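# Shut the microwave door until it latches

## Task

Push the microwave door shut so its latch catches, then leave both arms clear so that neither arm touches the door at the end.

## Robot and tools

Robot: two arms, left_arm and right_arm, each carrying a two-finger gripper and a wrist camera. Both stand at the table edge. In the scene frame the origin sits at table-top height halfway between the nominal bases, +x points out over the table, +z is up, and left_arm is on the +y side (image left/right does not follow the arm names). Calibrated bases: left_arm at (-0.023, +0.320, +0.034) m, quat_wxyz (+1.000, 0, 0, -0.001); right_arm at (-0.030, -0.348, +0.015) m, quat_wxyz (+1.000, 0, 0, -0.013). Behind the arms a camera stand is fixed to the floor.

Frames: every hand pose, target, velocity and wrist-camera pose is given in that arm's own base frame. Fixed cameras and the table use the scene frame. The gripper's fingers point along its +z axis and separate along its y axis. end_effector_position is the spot between the finger pads, just under 1 cm behind the tips. Reported pose may be off by a few cm, worse at long reach.

The 16-number row (used by execute_actions and move): left_arm first as x, y, z, qw, qx, qy, qz, opening, then right_arm in the same 8-number order. Both arms are always included, even if one is idle. x, y, z are an absolute position in metres in that arm's base frame; the quaternion is absolute, w first. Opening runs from -1 (closed, 0 mm gap) to +1 (fully open, about 87 mm); 0 gives about 43 mm, +0.5 about 69 mm, -0.5 about 18 mm. To keep an arm still, resend its last reported pose and intended opening each call; resend the same quaternion to hold orientation. Any opening number you send is a command, so resend the current one to leave a gripper alone.

execute_actions(actions, cameras): actions is a list of up to 15 actions; each action is a table of up to 15 rows, one per 1/30 s step, and a short table repeats its last row to fill 15 steps. A target more than 0.6 m from the gripper's start position along any of its own axes gets that action refused for both arms; a malformed action, or a first action failing that check against the last reported state, rejects the whole call. An empty list just returns state and images.

move(target, speed, blend, opening_speed, blocking, cameras): drives each gripper in a straight line from its Hand target to the absolute pose in target (one row or a list of up to 15 rows, no 0.6 m limit). speed is in m/s, 0.002 to 2.9, default 0.25; rotation capped at twice that in rad/s. blend is a corner-rounding radius in metres for lists. opening_speed is in units of the -1..+1 scale per second, at least 0.2. A move lasts at least 0.5 s and at most 10 s, and does not avoid obstacles or the other arm. Faster moves lag, overshoot and hit harder; aiming far past a contact pushes harder. Don't route a path close by an arm's own base, which can flip its shoulder; go around. blocking=false returns after about 0.5 s while the move keeps running; a new move replaces it. The result adds a move: line, e.g. done, off_target, moving, held or fault, plus limits such as paced (pose clipped) or held (steps withheld). done means at rest within 10 mm and 2 degrees; neither done nor off_target says anything about contact.

wait(seconds 0 to 10): lets the scene run with current commands. stop(): brakes a running move. zoom_image(camera, region [x0, y0, x1, y1] in pixels, at most 504 by 504): enlarges part of a latest image. Cameras: cam_head_left, cam_head_right, cam_high, cam_low, cam_left_wrist, cam_right_wrist, all 672x504. read_manual gives only licence texts. finished_scene(scene) ends the scene irreversibly; call it only once the door is latched and both arms are off it.

Controller behaviour: each step clips the commanded orientation to within 40 degrees of the measured one and solves IK, favouring position. One action may fall short; the result's Hand target shows where the arm is now headed, so command the remainder next. Friction and gravity can leave the gripper low, short or tilted, especially stretched out; small moves may not happen or go sideways. Check position and tilt after each move.

Result lines: end_effector_position and quat per arm, Hand target, Tool commands, grip_measured (same scale as opening), Joint positions (gripper last, 0 closed to 1 open), Joint velocities (within noise means at rest), Joint torques (include arm weight; joints 1-3 wrap at ±28 N m), step readings for action calls, Scene clock, and any MOTOR HOT (75 °C) or OVER-TEMPERATURE FAULT (90 °C, arm folds and idles) line. Avoid long holding at full stretch or pushing at unreachable poses.

Avoid: slamming the door or striking the microwave, table or stand hard; knocking anything off the work area; arms or grippers hitting each other; pressure on wrist-camera cables (cable contact counts as touching). Close the door with a moderate, controlled push, then back off so no part of either arm contacts it.

Each tool is called after ">>>" as name([rows], argument=value, ...), one row to a line, values as JSON.

## Session

>>> execute_actions(actions=[])

Scene clock: 0.00 s.
left_arm: end_effector_position=(+0.3752, -0.1097, +0.2328) grip_measured=+1.000 end_effector_quat_wxyz=(+0.508, -0.078, +0.849, -0.122) | right_arm: end_effector_position=(+0.3506, +0.0858, +0.3046) grip_measured=+0.981 end_effector_quat_wxyz=(+0.559, -0.163, +0.813, +0.017)
Joint positions: left_arm=[-0.309 1.242 1.074 -0.309 -0.147 -0.403 1] | right_arm=[0.28 1.131 1.23 -0.484 0.047 -0.148 0.991]
Joint velocities: within noise
Joint torques (N m): no reading
Motor temperatures (°C): left_arm=[23 25 30 28 23 23 23] | right_arm=[27 28 27 26 23 22 23]
Heat: left arm: 30 °C; right arm: 28 °C.
Hand target: left_arm +0.3755, -0.1097, +0.2377; +0.512, -0.078, +0.846, -0.124 | right_arm +0.3515, +0.0861, +0.3146; +0.571, -0.161, +0.805, +0.019
Tool commands: left_gripper/opening=+1.0 right_gripper/opening=+1.0

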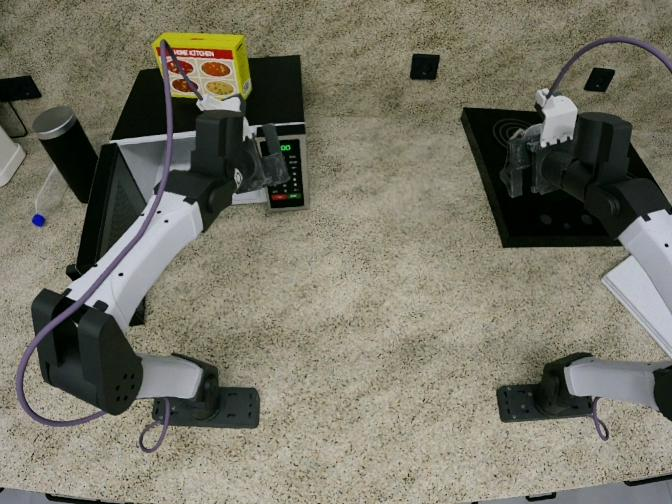

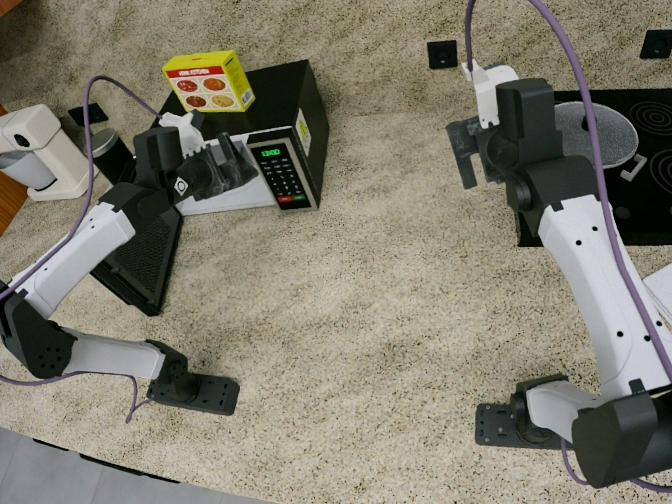

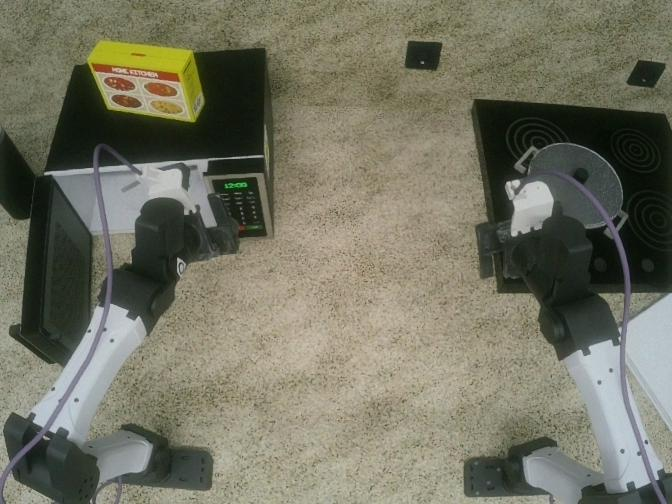

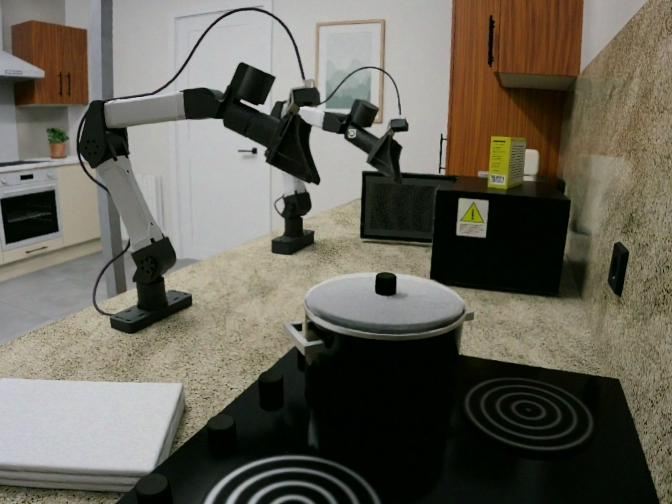

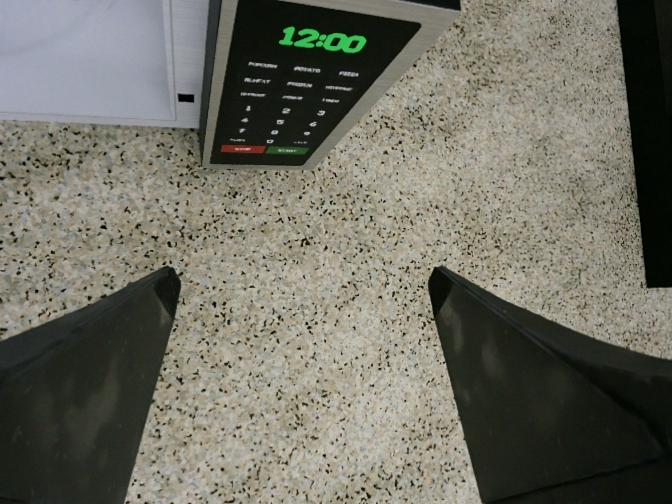

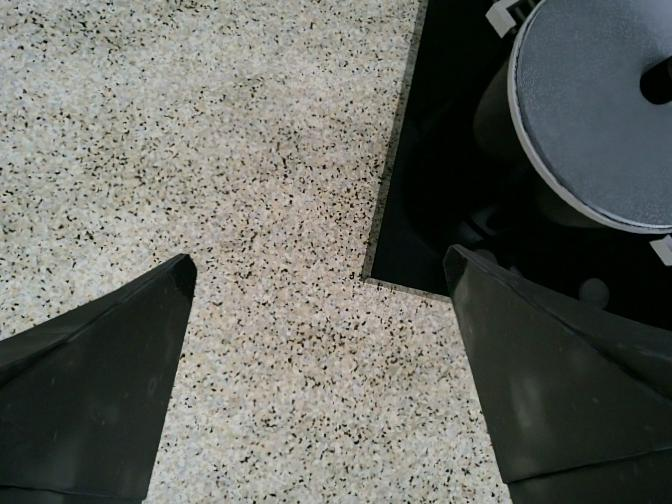

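>>> move([
  [0.27,-0.02,0.36,0.342,0,0.94,0,-1,0.3515,0.0861,0.3146,0.571,-0.161,0.805,0.019,1],
  [0.2,0.22,0.36,0.161,-0.377,0.91,0.067,-1,0.3515,0.0861,0.3146,0.571,-0.161,0.805,0.019,1],
], blend=0.03)

Scene clock: 27.00 s.
left_arm: end_effector_position=(+0.2032, +0.2178, +0.3544) grip_measured=-0.990 end_effector_quat_wxyz=(+0.304, -0.364, +0.872, +0.124) | right_arm: end_effector_position=(+0.3506, +0.0858, +0.3046) grip_measured=+0.981 end_effector_quat_wxyz=(+0.559, -0.163, +0.813, +0.017)
Joint positions: left_arm=[0.834 1.573 2.239 -1.569 0.032 0.031 0.005] | right_arm=[0.28 1.131 1.23 -0.484 0.047 -0.148 0.991]
Joint velocities: within noise
Joint torques (N m): left_arm=[0.94 -4.77 8.13 1.47 -0.03 0.21] | right_arm=[0.01 -3.48 7.54 2.17 -0.06 -0.01]
Motor temperatures (°C): left_arm=[23 26 32 31 23 23 23] | right_arm=[27 29 30 32 23 22 23]
Heat: left arm: 32 °C; right arm: 32 °C.
Hand target: left_arm +0.2000, +0.2199, +0.3593; +0.306, -0.363, +0.870, +0.133 | right_arm +0.3513, +0.0861, +0.3146; +0.571, -0.161, +0.805, +0.019
Off the commanded pose: left_arm 0.007 m, 18 deg | right_arm 0.010 m, 2 deg.
joint sent to its limit (left arm) — joint 4 (wrist pitch), lower limit. The joint targets are off in orientation, not in position.
move: off_target (left_arm)

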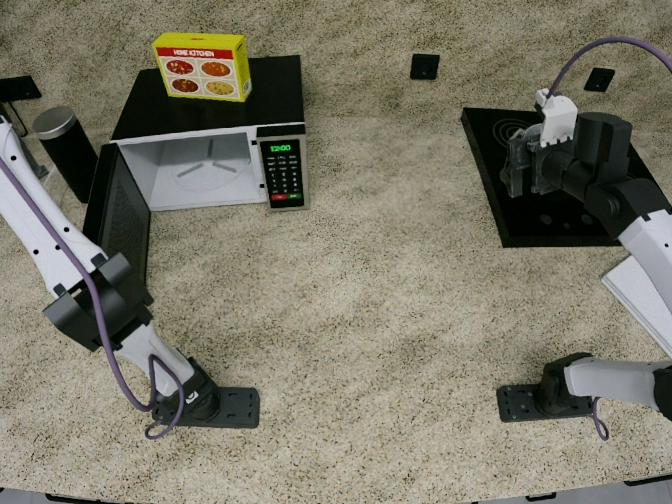

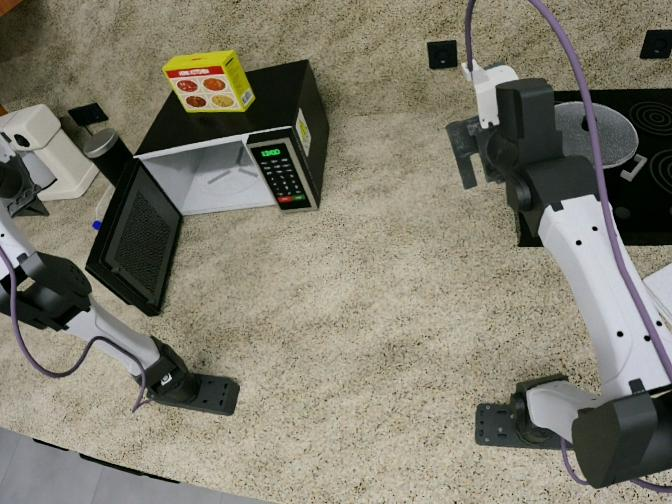

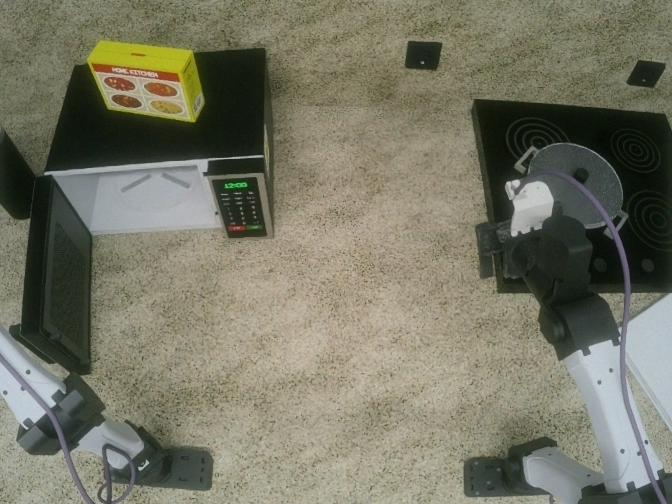

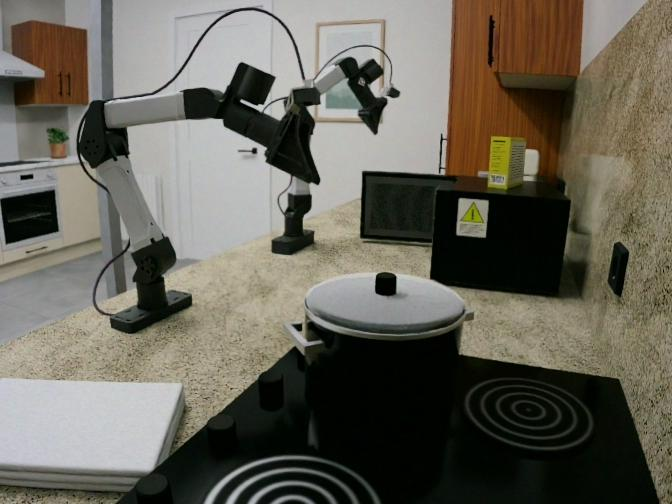

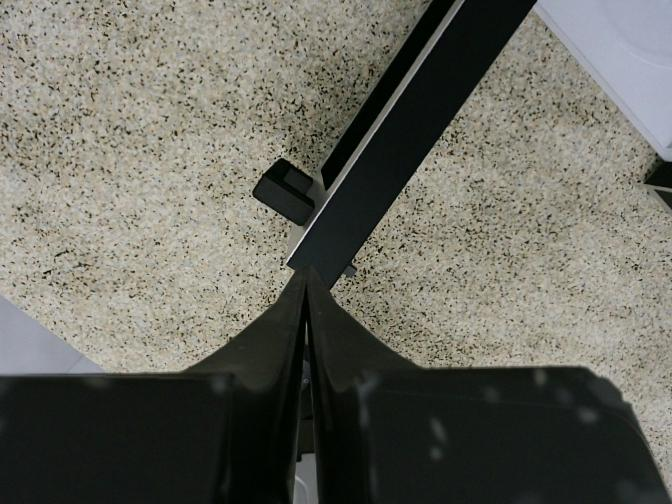

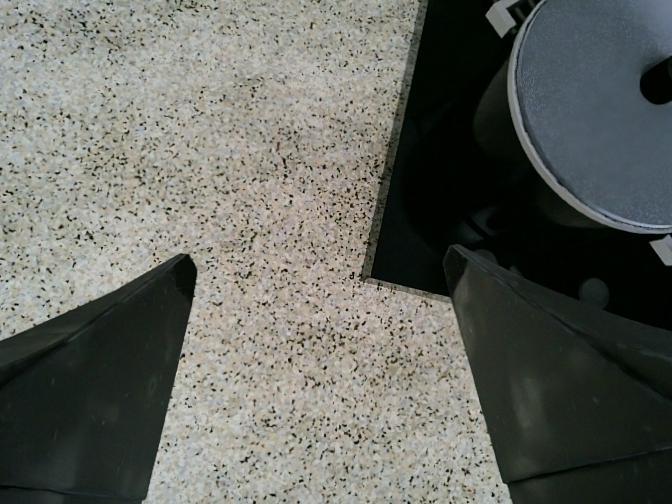

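>>> move([
  [0.08,0.29,0.34,0.271,-0.572,0.745,0.208,-1,0.3515,0.0861,0.3146,0.571,-0.161,0.805,0.019,1],
  [0.08,0.29,0.14,0.271,-0.572,0.745,0.208,-1,0.3515,0.0861,0.3146,0.571,-0.161,0.805,0.019,1],
], blend=0.03)

Scene clock: 53.70 s.
left_arm: end_effector_position=(+0.0833, +0.2892, +0.1407) grip_measured=-0.990 end_effector_quat_wxyz=(+0.268, -0.566, +0.753, +0.202) | right_arm: end_effector_position=(+0.3506, +0.0858, +0.3046) grip_measured=+0.981 end_effector_quat_wxyz=(+0.559, -0.163, +0.813, +0.017)
Joint positions: left_arm=[1.291 1.195 0.96 -0.651 0.001 0.002 0.005] | right_arm=[0.28 1.131 1.23 -0.484 0.047 -0.148 0.991]
Joint velocities: within noise
Joint torques (N m): left_arm=[1.13 -5.23 6.93 1.74 -0.04 -0.02] | right_arm=[0.05 -3.33 7.27 2.16 0.01 -0.04]
Motor temperatures (°C): left_arm=[23 26 35 31 23 22 23] | right_arm=[27 29 32 35 23 21 23]
Heat: left arm: 35 °C; right arm: 35 °C.
Hand target: left_arm +0.0800, +0.2899, +0.1400; +0.271, -0.572, +0.745, +0.208 | right_arm +0.3513, +0.0861, +0.3146; +0.571, -0.161, +0.805, +0.019
Off the commanded pose: left_arm 0.003 m, 1 deg | right_arm 0.010 m, 2 deg.
move: done

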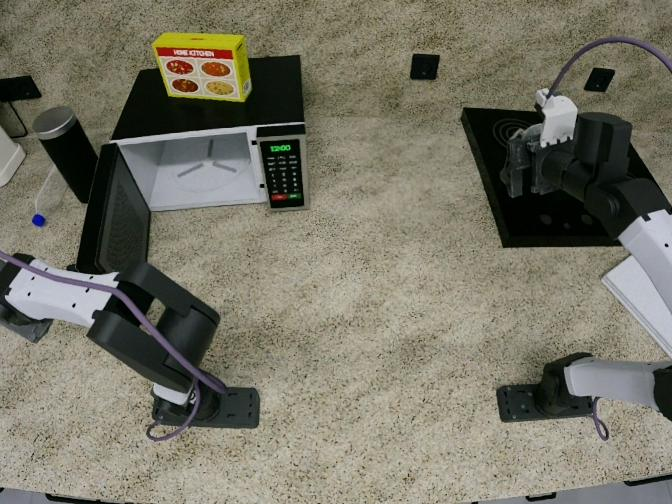

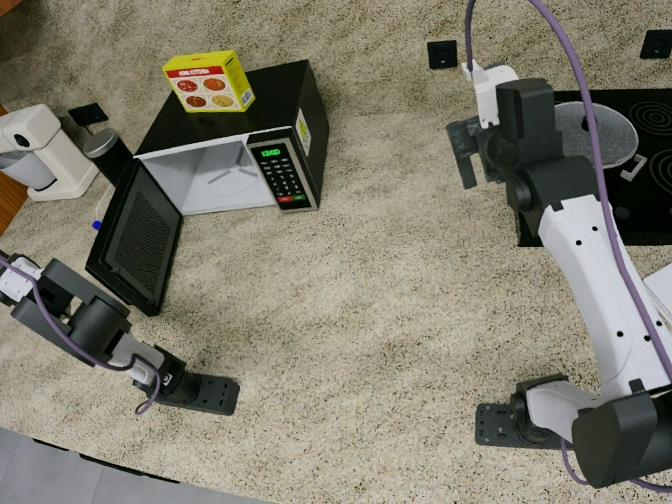

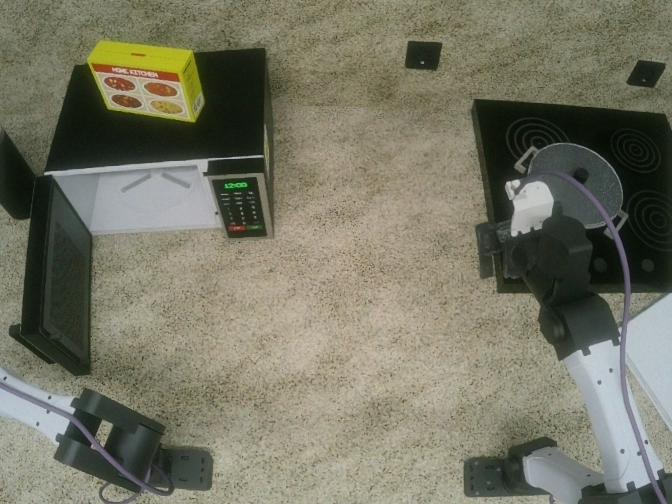

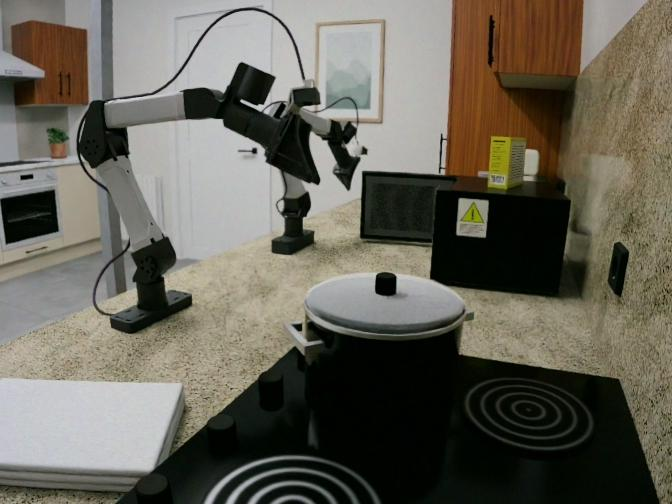

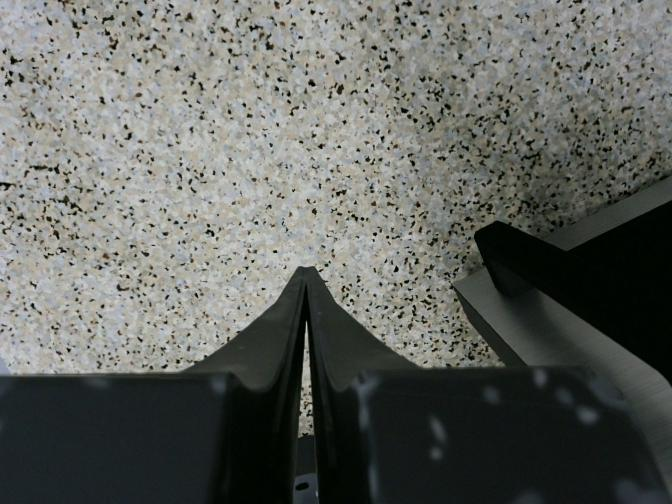

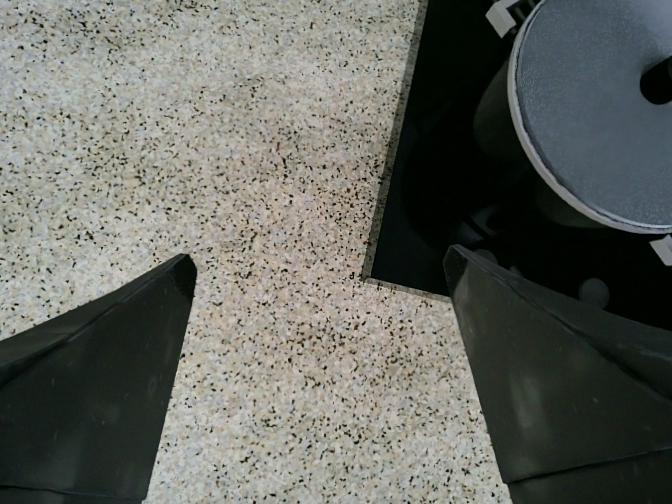

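>>> move([
  [0.155,0.22,0.12,0.272,-0.411,0.861,0.13,-1,0.3515,0.0861,0.3146,0.571,-0.161,0.805,0.019,1],
  [0.162,0.14,0.12,0.287,-0.287,0.91,0.091,-1,0.3515,0.0861,0.3146,0.571,-0.161,0.805,0.019,1],
], blend=0.03, speed=0.1)

Scene clock: 65.47 s.
left_arm: end_effector_position=(+0.1645, +0.1462, +0.1256) grip_measured=-0.990 end_effector_quat_wxyz=(+0.294, -0.294, +0.904, +0.098) | right_arm: end_effector_position=(+0.3506, +0.0858, +0.3046) grip_measured=+0.981 end_effector_quat_wxyz=(+0.559, -0.163, +0.813, +0.017)
Joint positions: left_arm=[0.767 0.905 0.787 -0.827 0.077 0.113 0.005] | right_arm=[0.28 1.131 1.23 -0.484 0.047 -0.148 0.991]
Joint velocities: within noise
Joint torques (N m): left_arm=[-0.35 -2.47 6.75 1.43 0.13 0.2] | right_arm=[0.1 -3.58 7.64 2.13 -0.05 -0.07]
Motor temperatures (°C): left_arm=[23 26 35 31 23 22 23] | right_arm=[27 29 32 36 23 21 23]
Heat: left arm: 35 °C; right arm: 36 °C.
Hand target: left_arm +0.1620, +0.1402, +0.1201; +0.287, -0.287, +0.909, +0.091 | right_arm +0.3513, +0.0861, +0.3146; +0.571, -0.161, +0.805, +0.019
Off the commanded pose: left_arm 0.009 m, 2 deg | right_arm 0.010 m, 2 deg.
move: done

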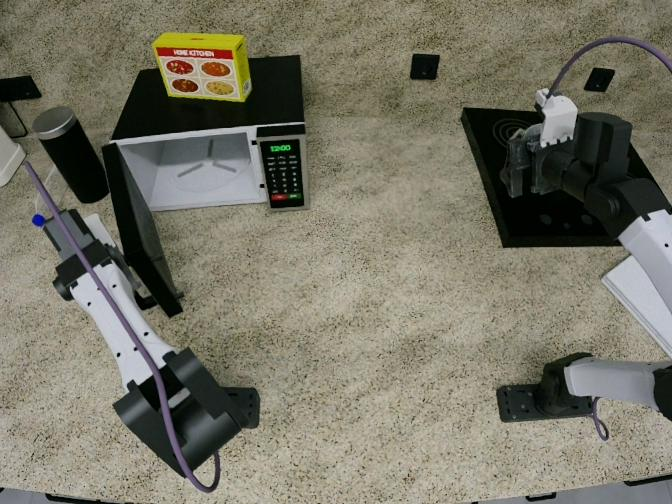

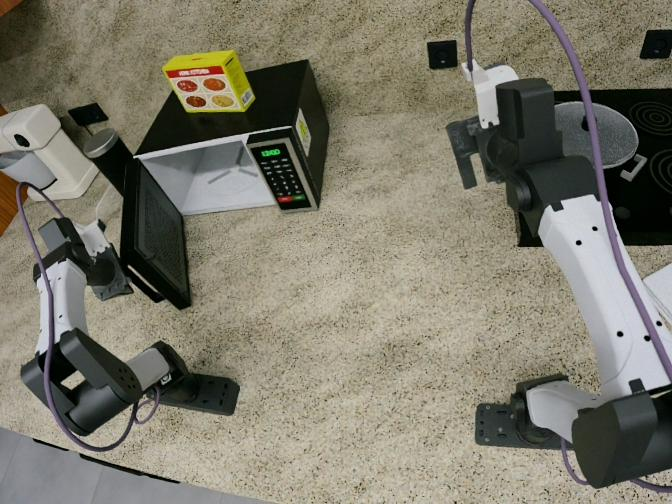

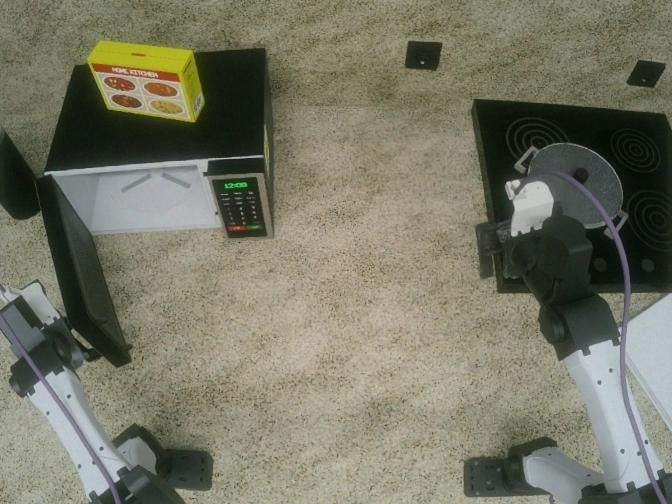

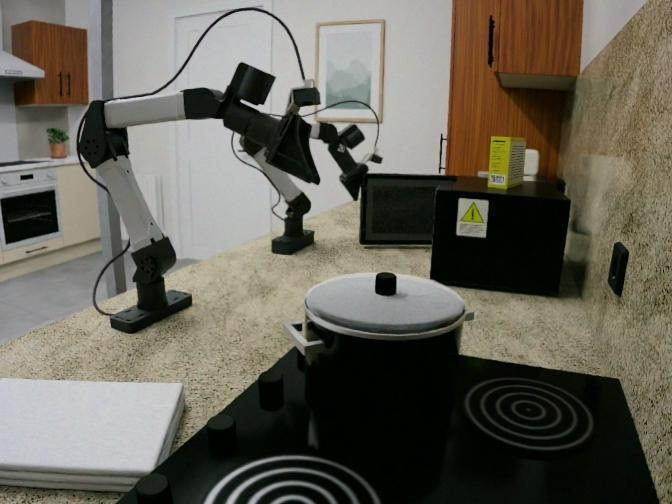

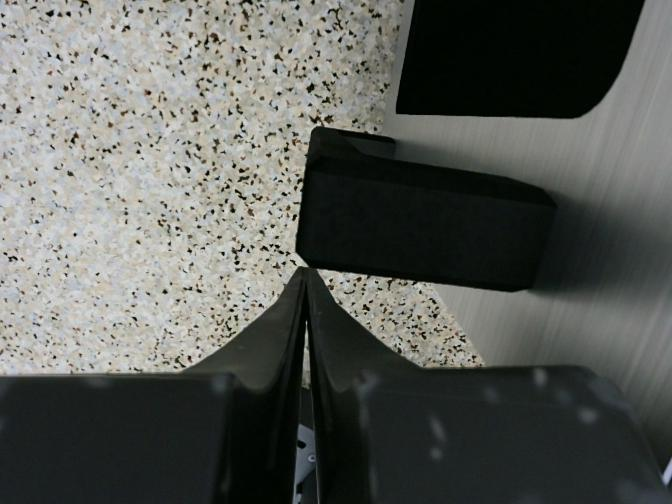

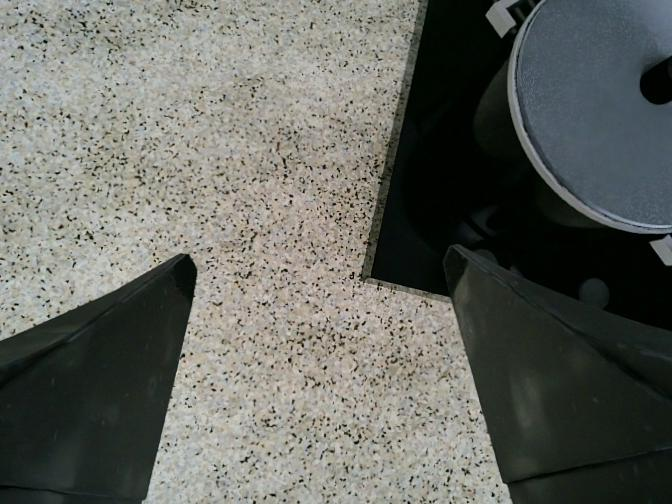

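>>> move([
  [0.175,0.09,0.12,0.293,-0.2,0.931,0.064,-1,0.3515,0.0861,0.3146,0.571,-0.161,0.805,0.019,1],
  [0.2,0.035,0.12,0.299,-0.108,0.948,0.034,-1,0.3515,0.0861,0.3146,0.571,-0.161,0.805,0.019,1],
  [0.25,-0.015,0.12,0.301,0,0.954,0,-1,0.3515,0.0861,0.3146,0.571,-0.161,0.805,0.019,1],
], blend=0.03, speed=0.1)

Scene clock: 72.10 s.
left_arm: end_effector_position=(+0.2385, -0.0124, +0.1085) grip_measured=-0.990 end_effector_quat_wxyz=(+0.281, -0.004, +0.960, +0.002) | right_arm: end_effector_position=(+0.3506, +0.0858, +0.3046) grip_measured=+0.981 end_effector_quat_wxyz=(+0.559, -0.163, +0.813, +0.017)
Joint positions: left_arm=[-0.074 1.045 0.802 -0.76 -0.046 -0.069 0.005] | right_arm=[0.28 1.131 1.23 -0.484 0.047 -0.148 0.991]
Joint velocities: within noise
Joint torques (N m): left_arm=[-0.32 -2.37 11.43 1.61 0 0.12] | right_arm=[-0.08 -3.34 7.43 2.16 -0.06 0.05]
Motor temperatures (°C): left_arm=[23 26 35 31 23 22 23] | right_arm=[27 29 32 36 23 21 23]
Heat: left arm: 35 °C; right arm: 36 °C.
Hand target: left_arm +0.2495, -0.0150, +0.1203; +0.301, +0.000, +0.954, +0.000 | right_arm +0.3513, +0.0861, +0.3146; +0.571, -0.161, +0.805, +0.019
Off the commanded pose: left_arm 0.016 m, 2 deg | right_arm 0.010 m, 2 deg.
move: off_target (left_arm)

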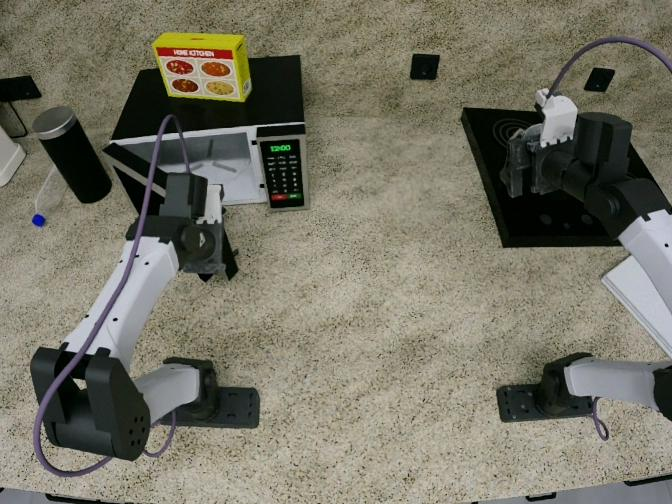

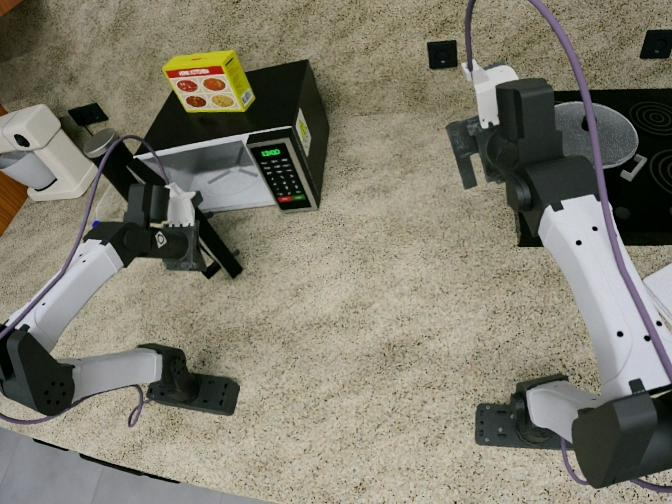

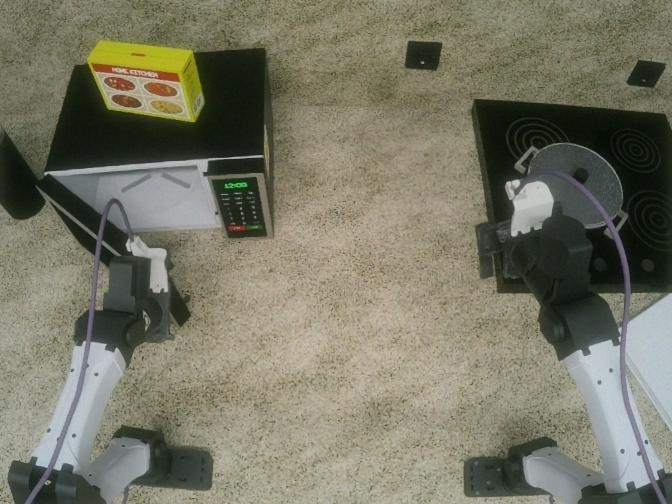

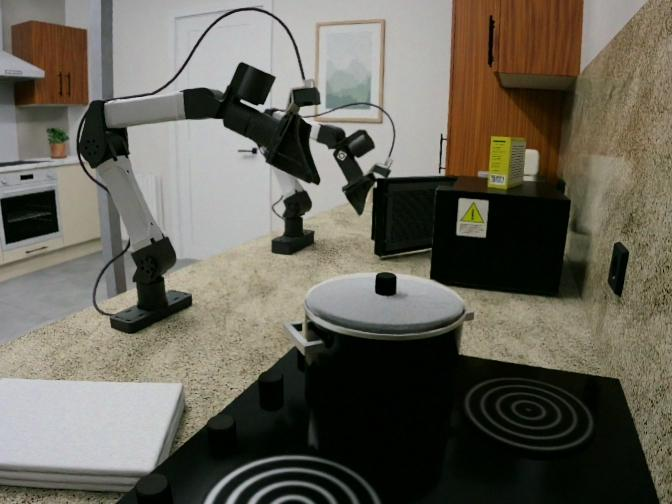

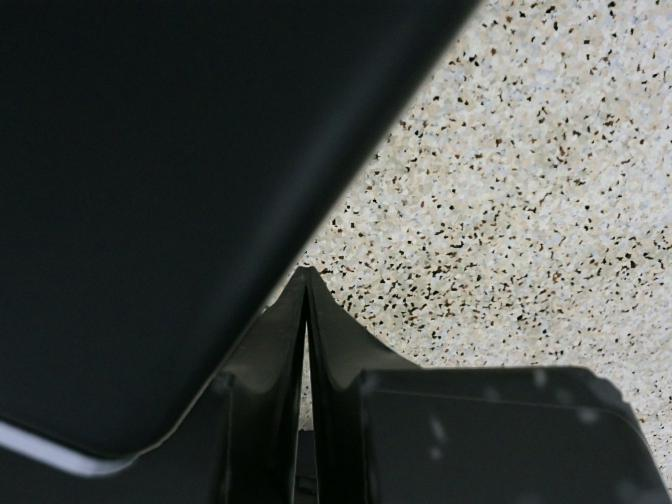

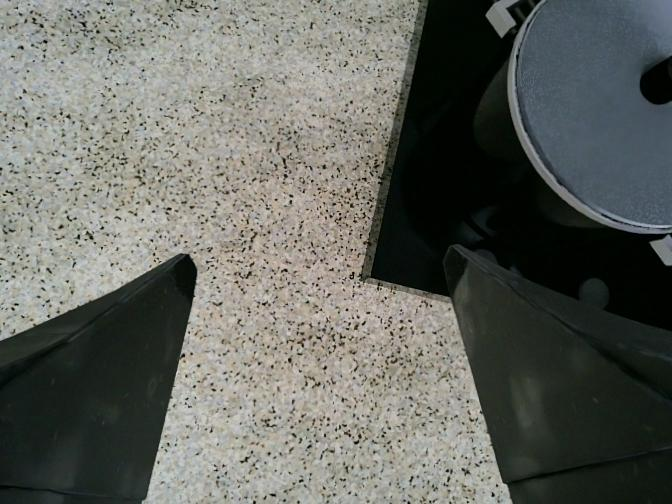

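>>> move([
  [0.2,-0.01,0.12,0.301,0,0.954,0,-1,0.3515,0.0861,0.3146,0.571,-0.161,0.805,0.019,1],
  [0.195,0.03,0.12,0.301,0,0.954,0,-1,0.3515,0.0861,0.3146,0.571,-0.161,0.805,0.019,1],
  [0.275,0.0,0.12,0.383,0,0.924,0,-1,0.3515,0.0861,0.3146,0.571,-0.161,0.805,0.019,1],
], blend=0.01, speed=0.1)

Scene clock: 89.63 s.
left_arm: end_effector_position=(+0.2747, +0.0013, +0.1257) grip_measured=-0.990 end_effector_quat_wxyz=(+0.385, +0.002, +0.923, -0.001) | right_arm: end_effector_position=(+0.3506, +0.0858, +0.3046) grip_measured=+0.981 end_effector_quat_wxyz=(+0.559, -0.163, +0.813, +0.017)
Joint positions: left_arm=[0.009 0.986 0.735 -0.528 0.01 0.011 0.005] | right_arm=[0.28 1.131 1.23 -0.484 0.047 -0.148 0.991]
Joint velocities: within noise
Joint torques (N m): left_arm=[-0.49 -2.22 6.99 1.85 -0.07 0.01] | right_arm=[0.01 -3.58 7.47 2.16 -0.03 0.01]
Motor temperatures (°C): left_arm=[23 26 38 31 23 22 23] | right_arm=[27 29 33 37 23 21 23]
Heat: left arm: 38 °C; right arm: 37 °C.
Hand target: left_arm +0.2748, +0.0001, +0.1201; +0.383, +0.000, +0.924, +0.000 | right_arm +0.3513, +0.0861, +0.3146; +0.571, -0.161, +0.805, +0.019
Off the commanded pose: left_arm 0.006 m, 0 deg | right_arm 0.010 m, 2 deg.
move: done

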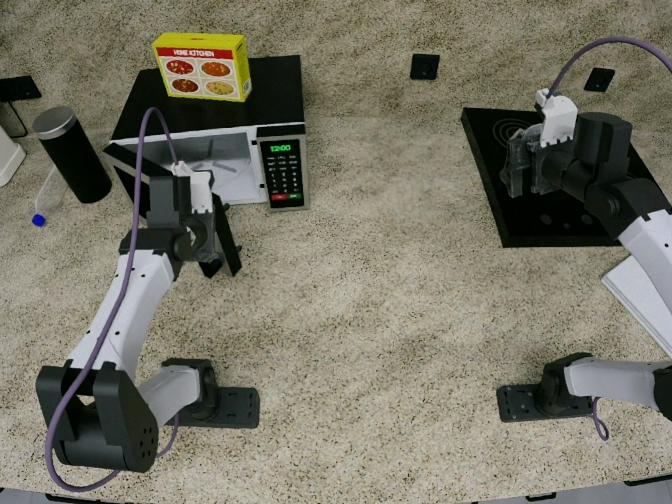

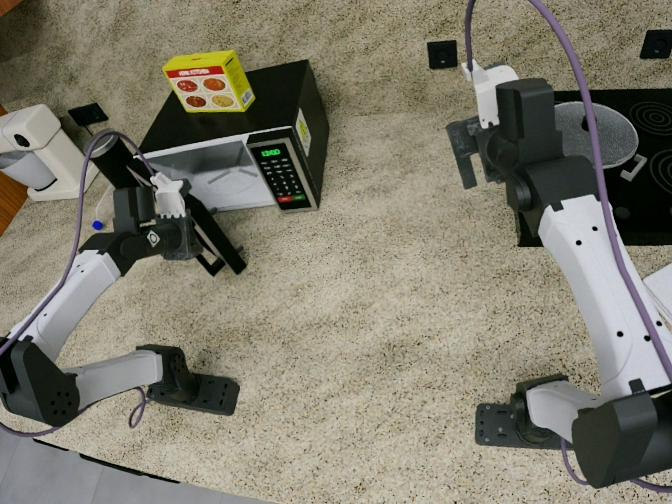

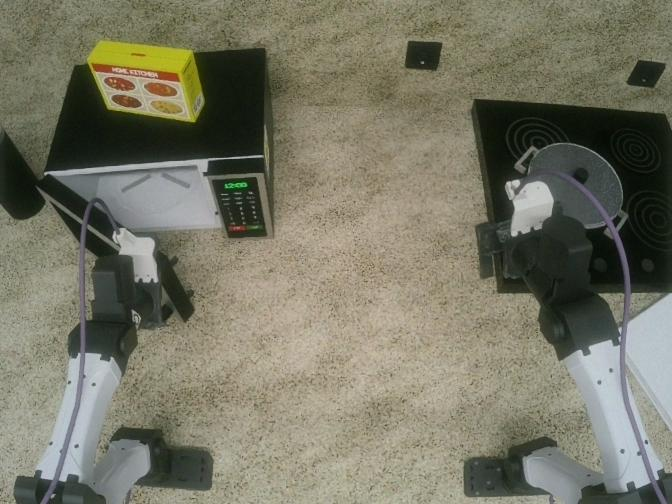

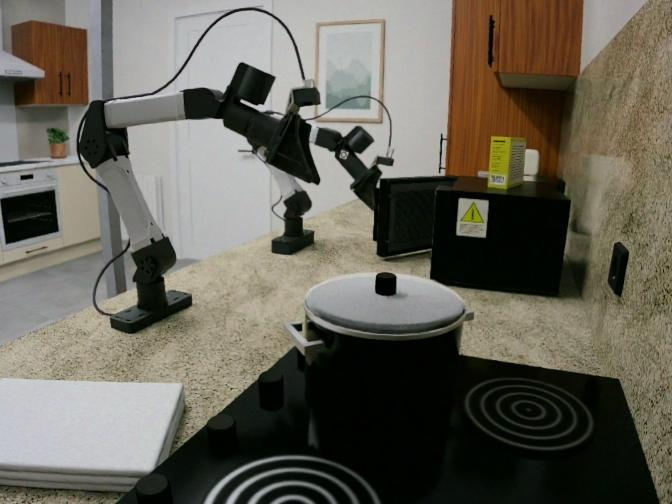

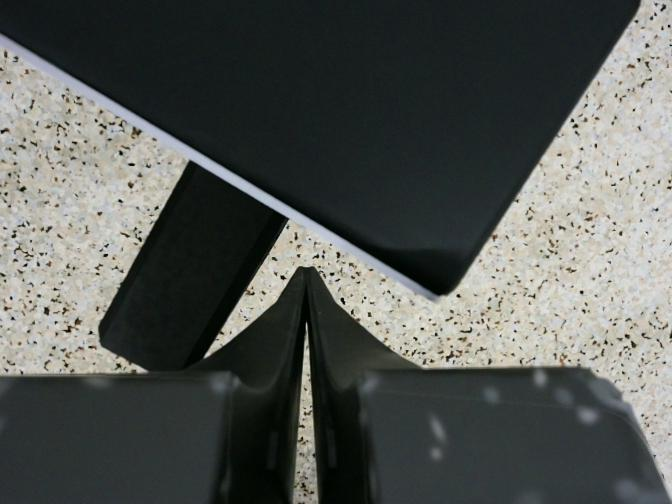

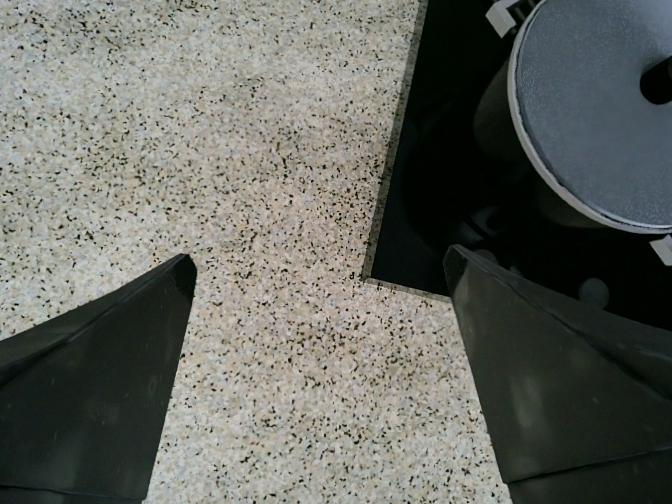

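>>> move([
  [0.31,-0.012,0.12,0.46,0,0.888,0,-1,0.3515,0.0861,0.3146,0.571,-0.161,0.805,0.019,1],
  [0.345,-0.025,0.12,0.537,0,0.843,0,-1,0.3515,0.0861,0.3146,0.571,-0.161,0.805,0.019,1],
], blend=0.01, speed=0.08)

Scene clock: 96.30 s.
left_arm: end_effector_position=(+0.3419, -0.0338, +0.1219) grip_measured=-0.990 end_effector_quat_wxyz=(+0.531, +0.023, +0.847, -0.016) | right_arm: end_effector_position=(+0.3506, +0.0858, +0.3046) grip_measured=+0.981 end_effector_quat_wxyz=(+0.559, -0.163, +0.813, +0.017)
Joint positions: left_arm=[-0.126 1.091 0.531 0.107 -0.061 -0.032 0.005] | right_arm=[0.28 1.131 1.23 -0.484 0.047 -0.148 0.991]
Joint velocities: within noise
Joint torques (N m): left_arm=[0.77 -2.76 7.24 2.32 -0.44 -0.08] | right_arm=[-0.14 -3.45 7.47 2.18 -0.05 0.02]
Motor temperatures (°C): left_arm=[23 26 38 32 23 22 23] | right_arm=[27 29 33 37 23 21 23]
Heat: left arm: 38 °C; right arm: 37 °C.
Hand target: left_arm +0.3444, -0.0250, +0.1201; +0.537, +0.000, +0.844, -0.001 | right_arm +0.3513, +0.0861, +0.3146; +0.571, -0.161, +0.805, +0.019
Off the commanded pose: left_arm 0.010 m, 3 deg | right_arm 0.010 m, 2 deg.
move: off_target (left_arm)

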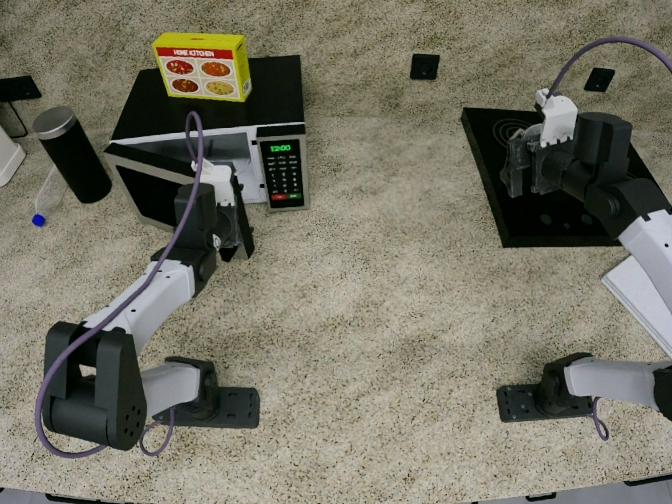

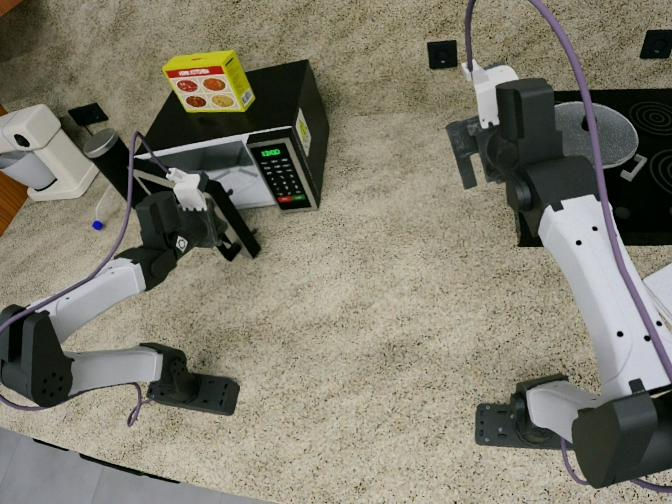

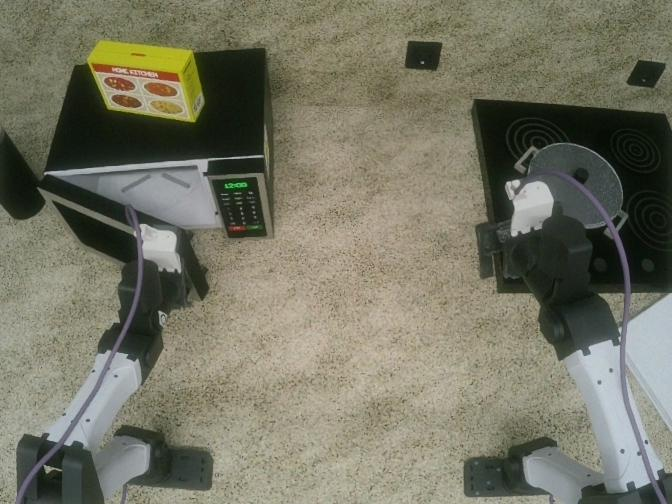

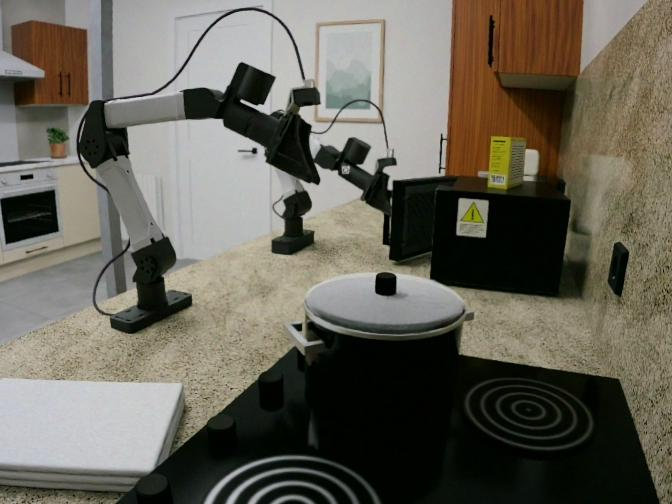

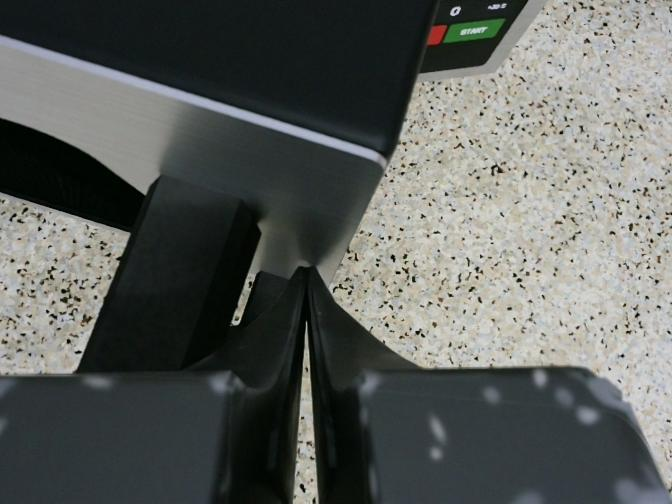

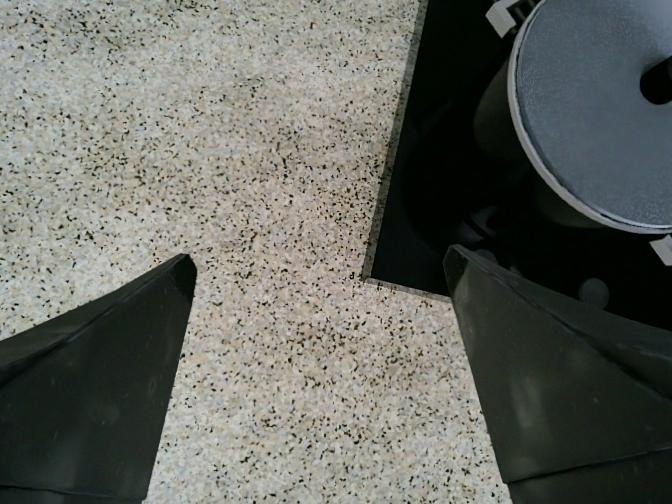

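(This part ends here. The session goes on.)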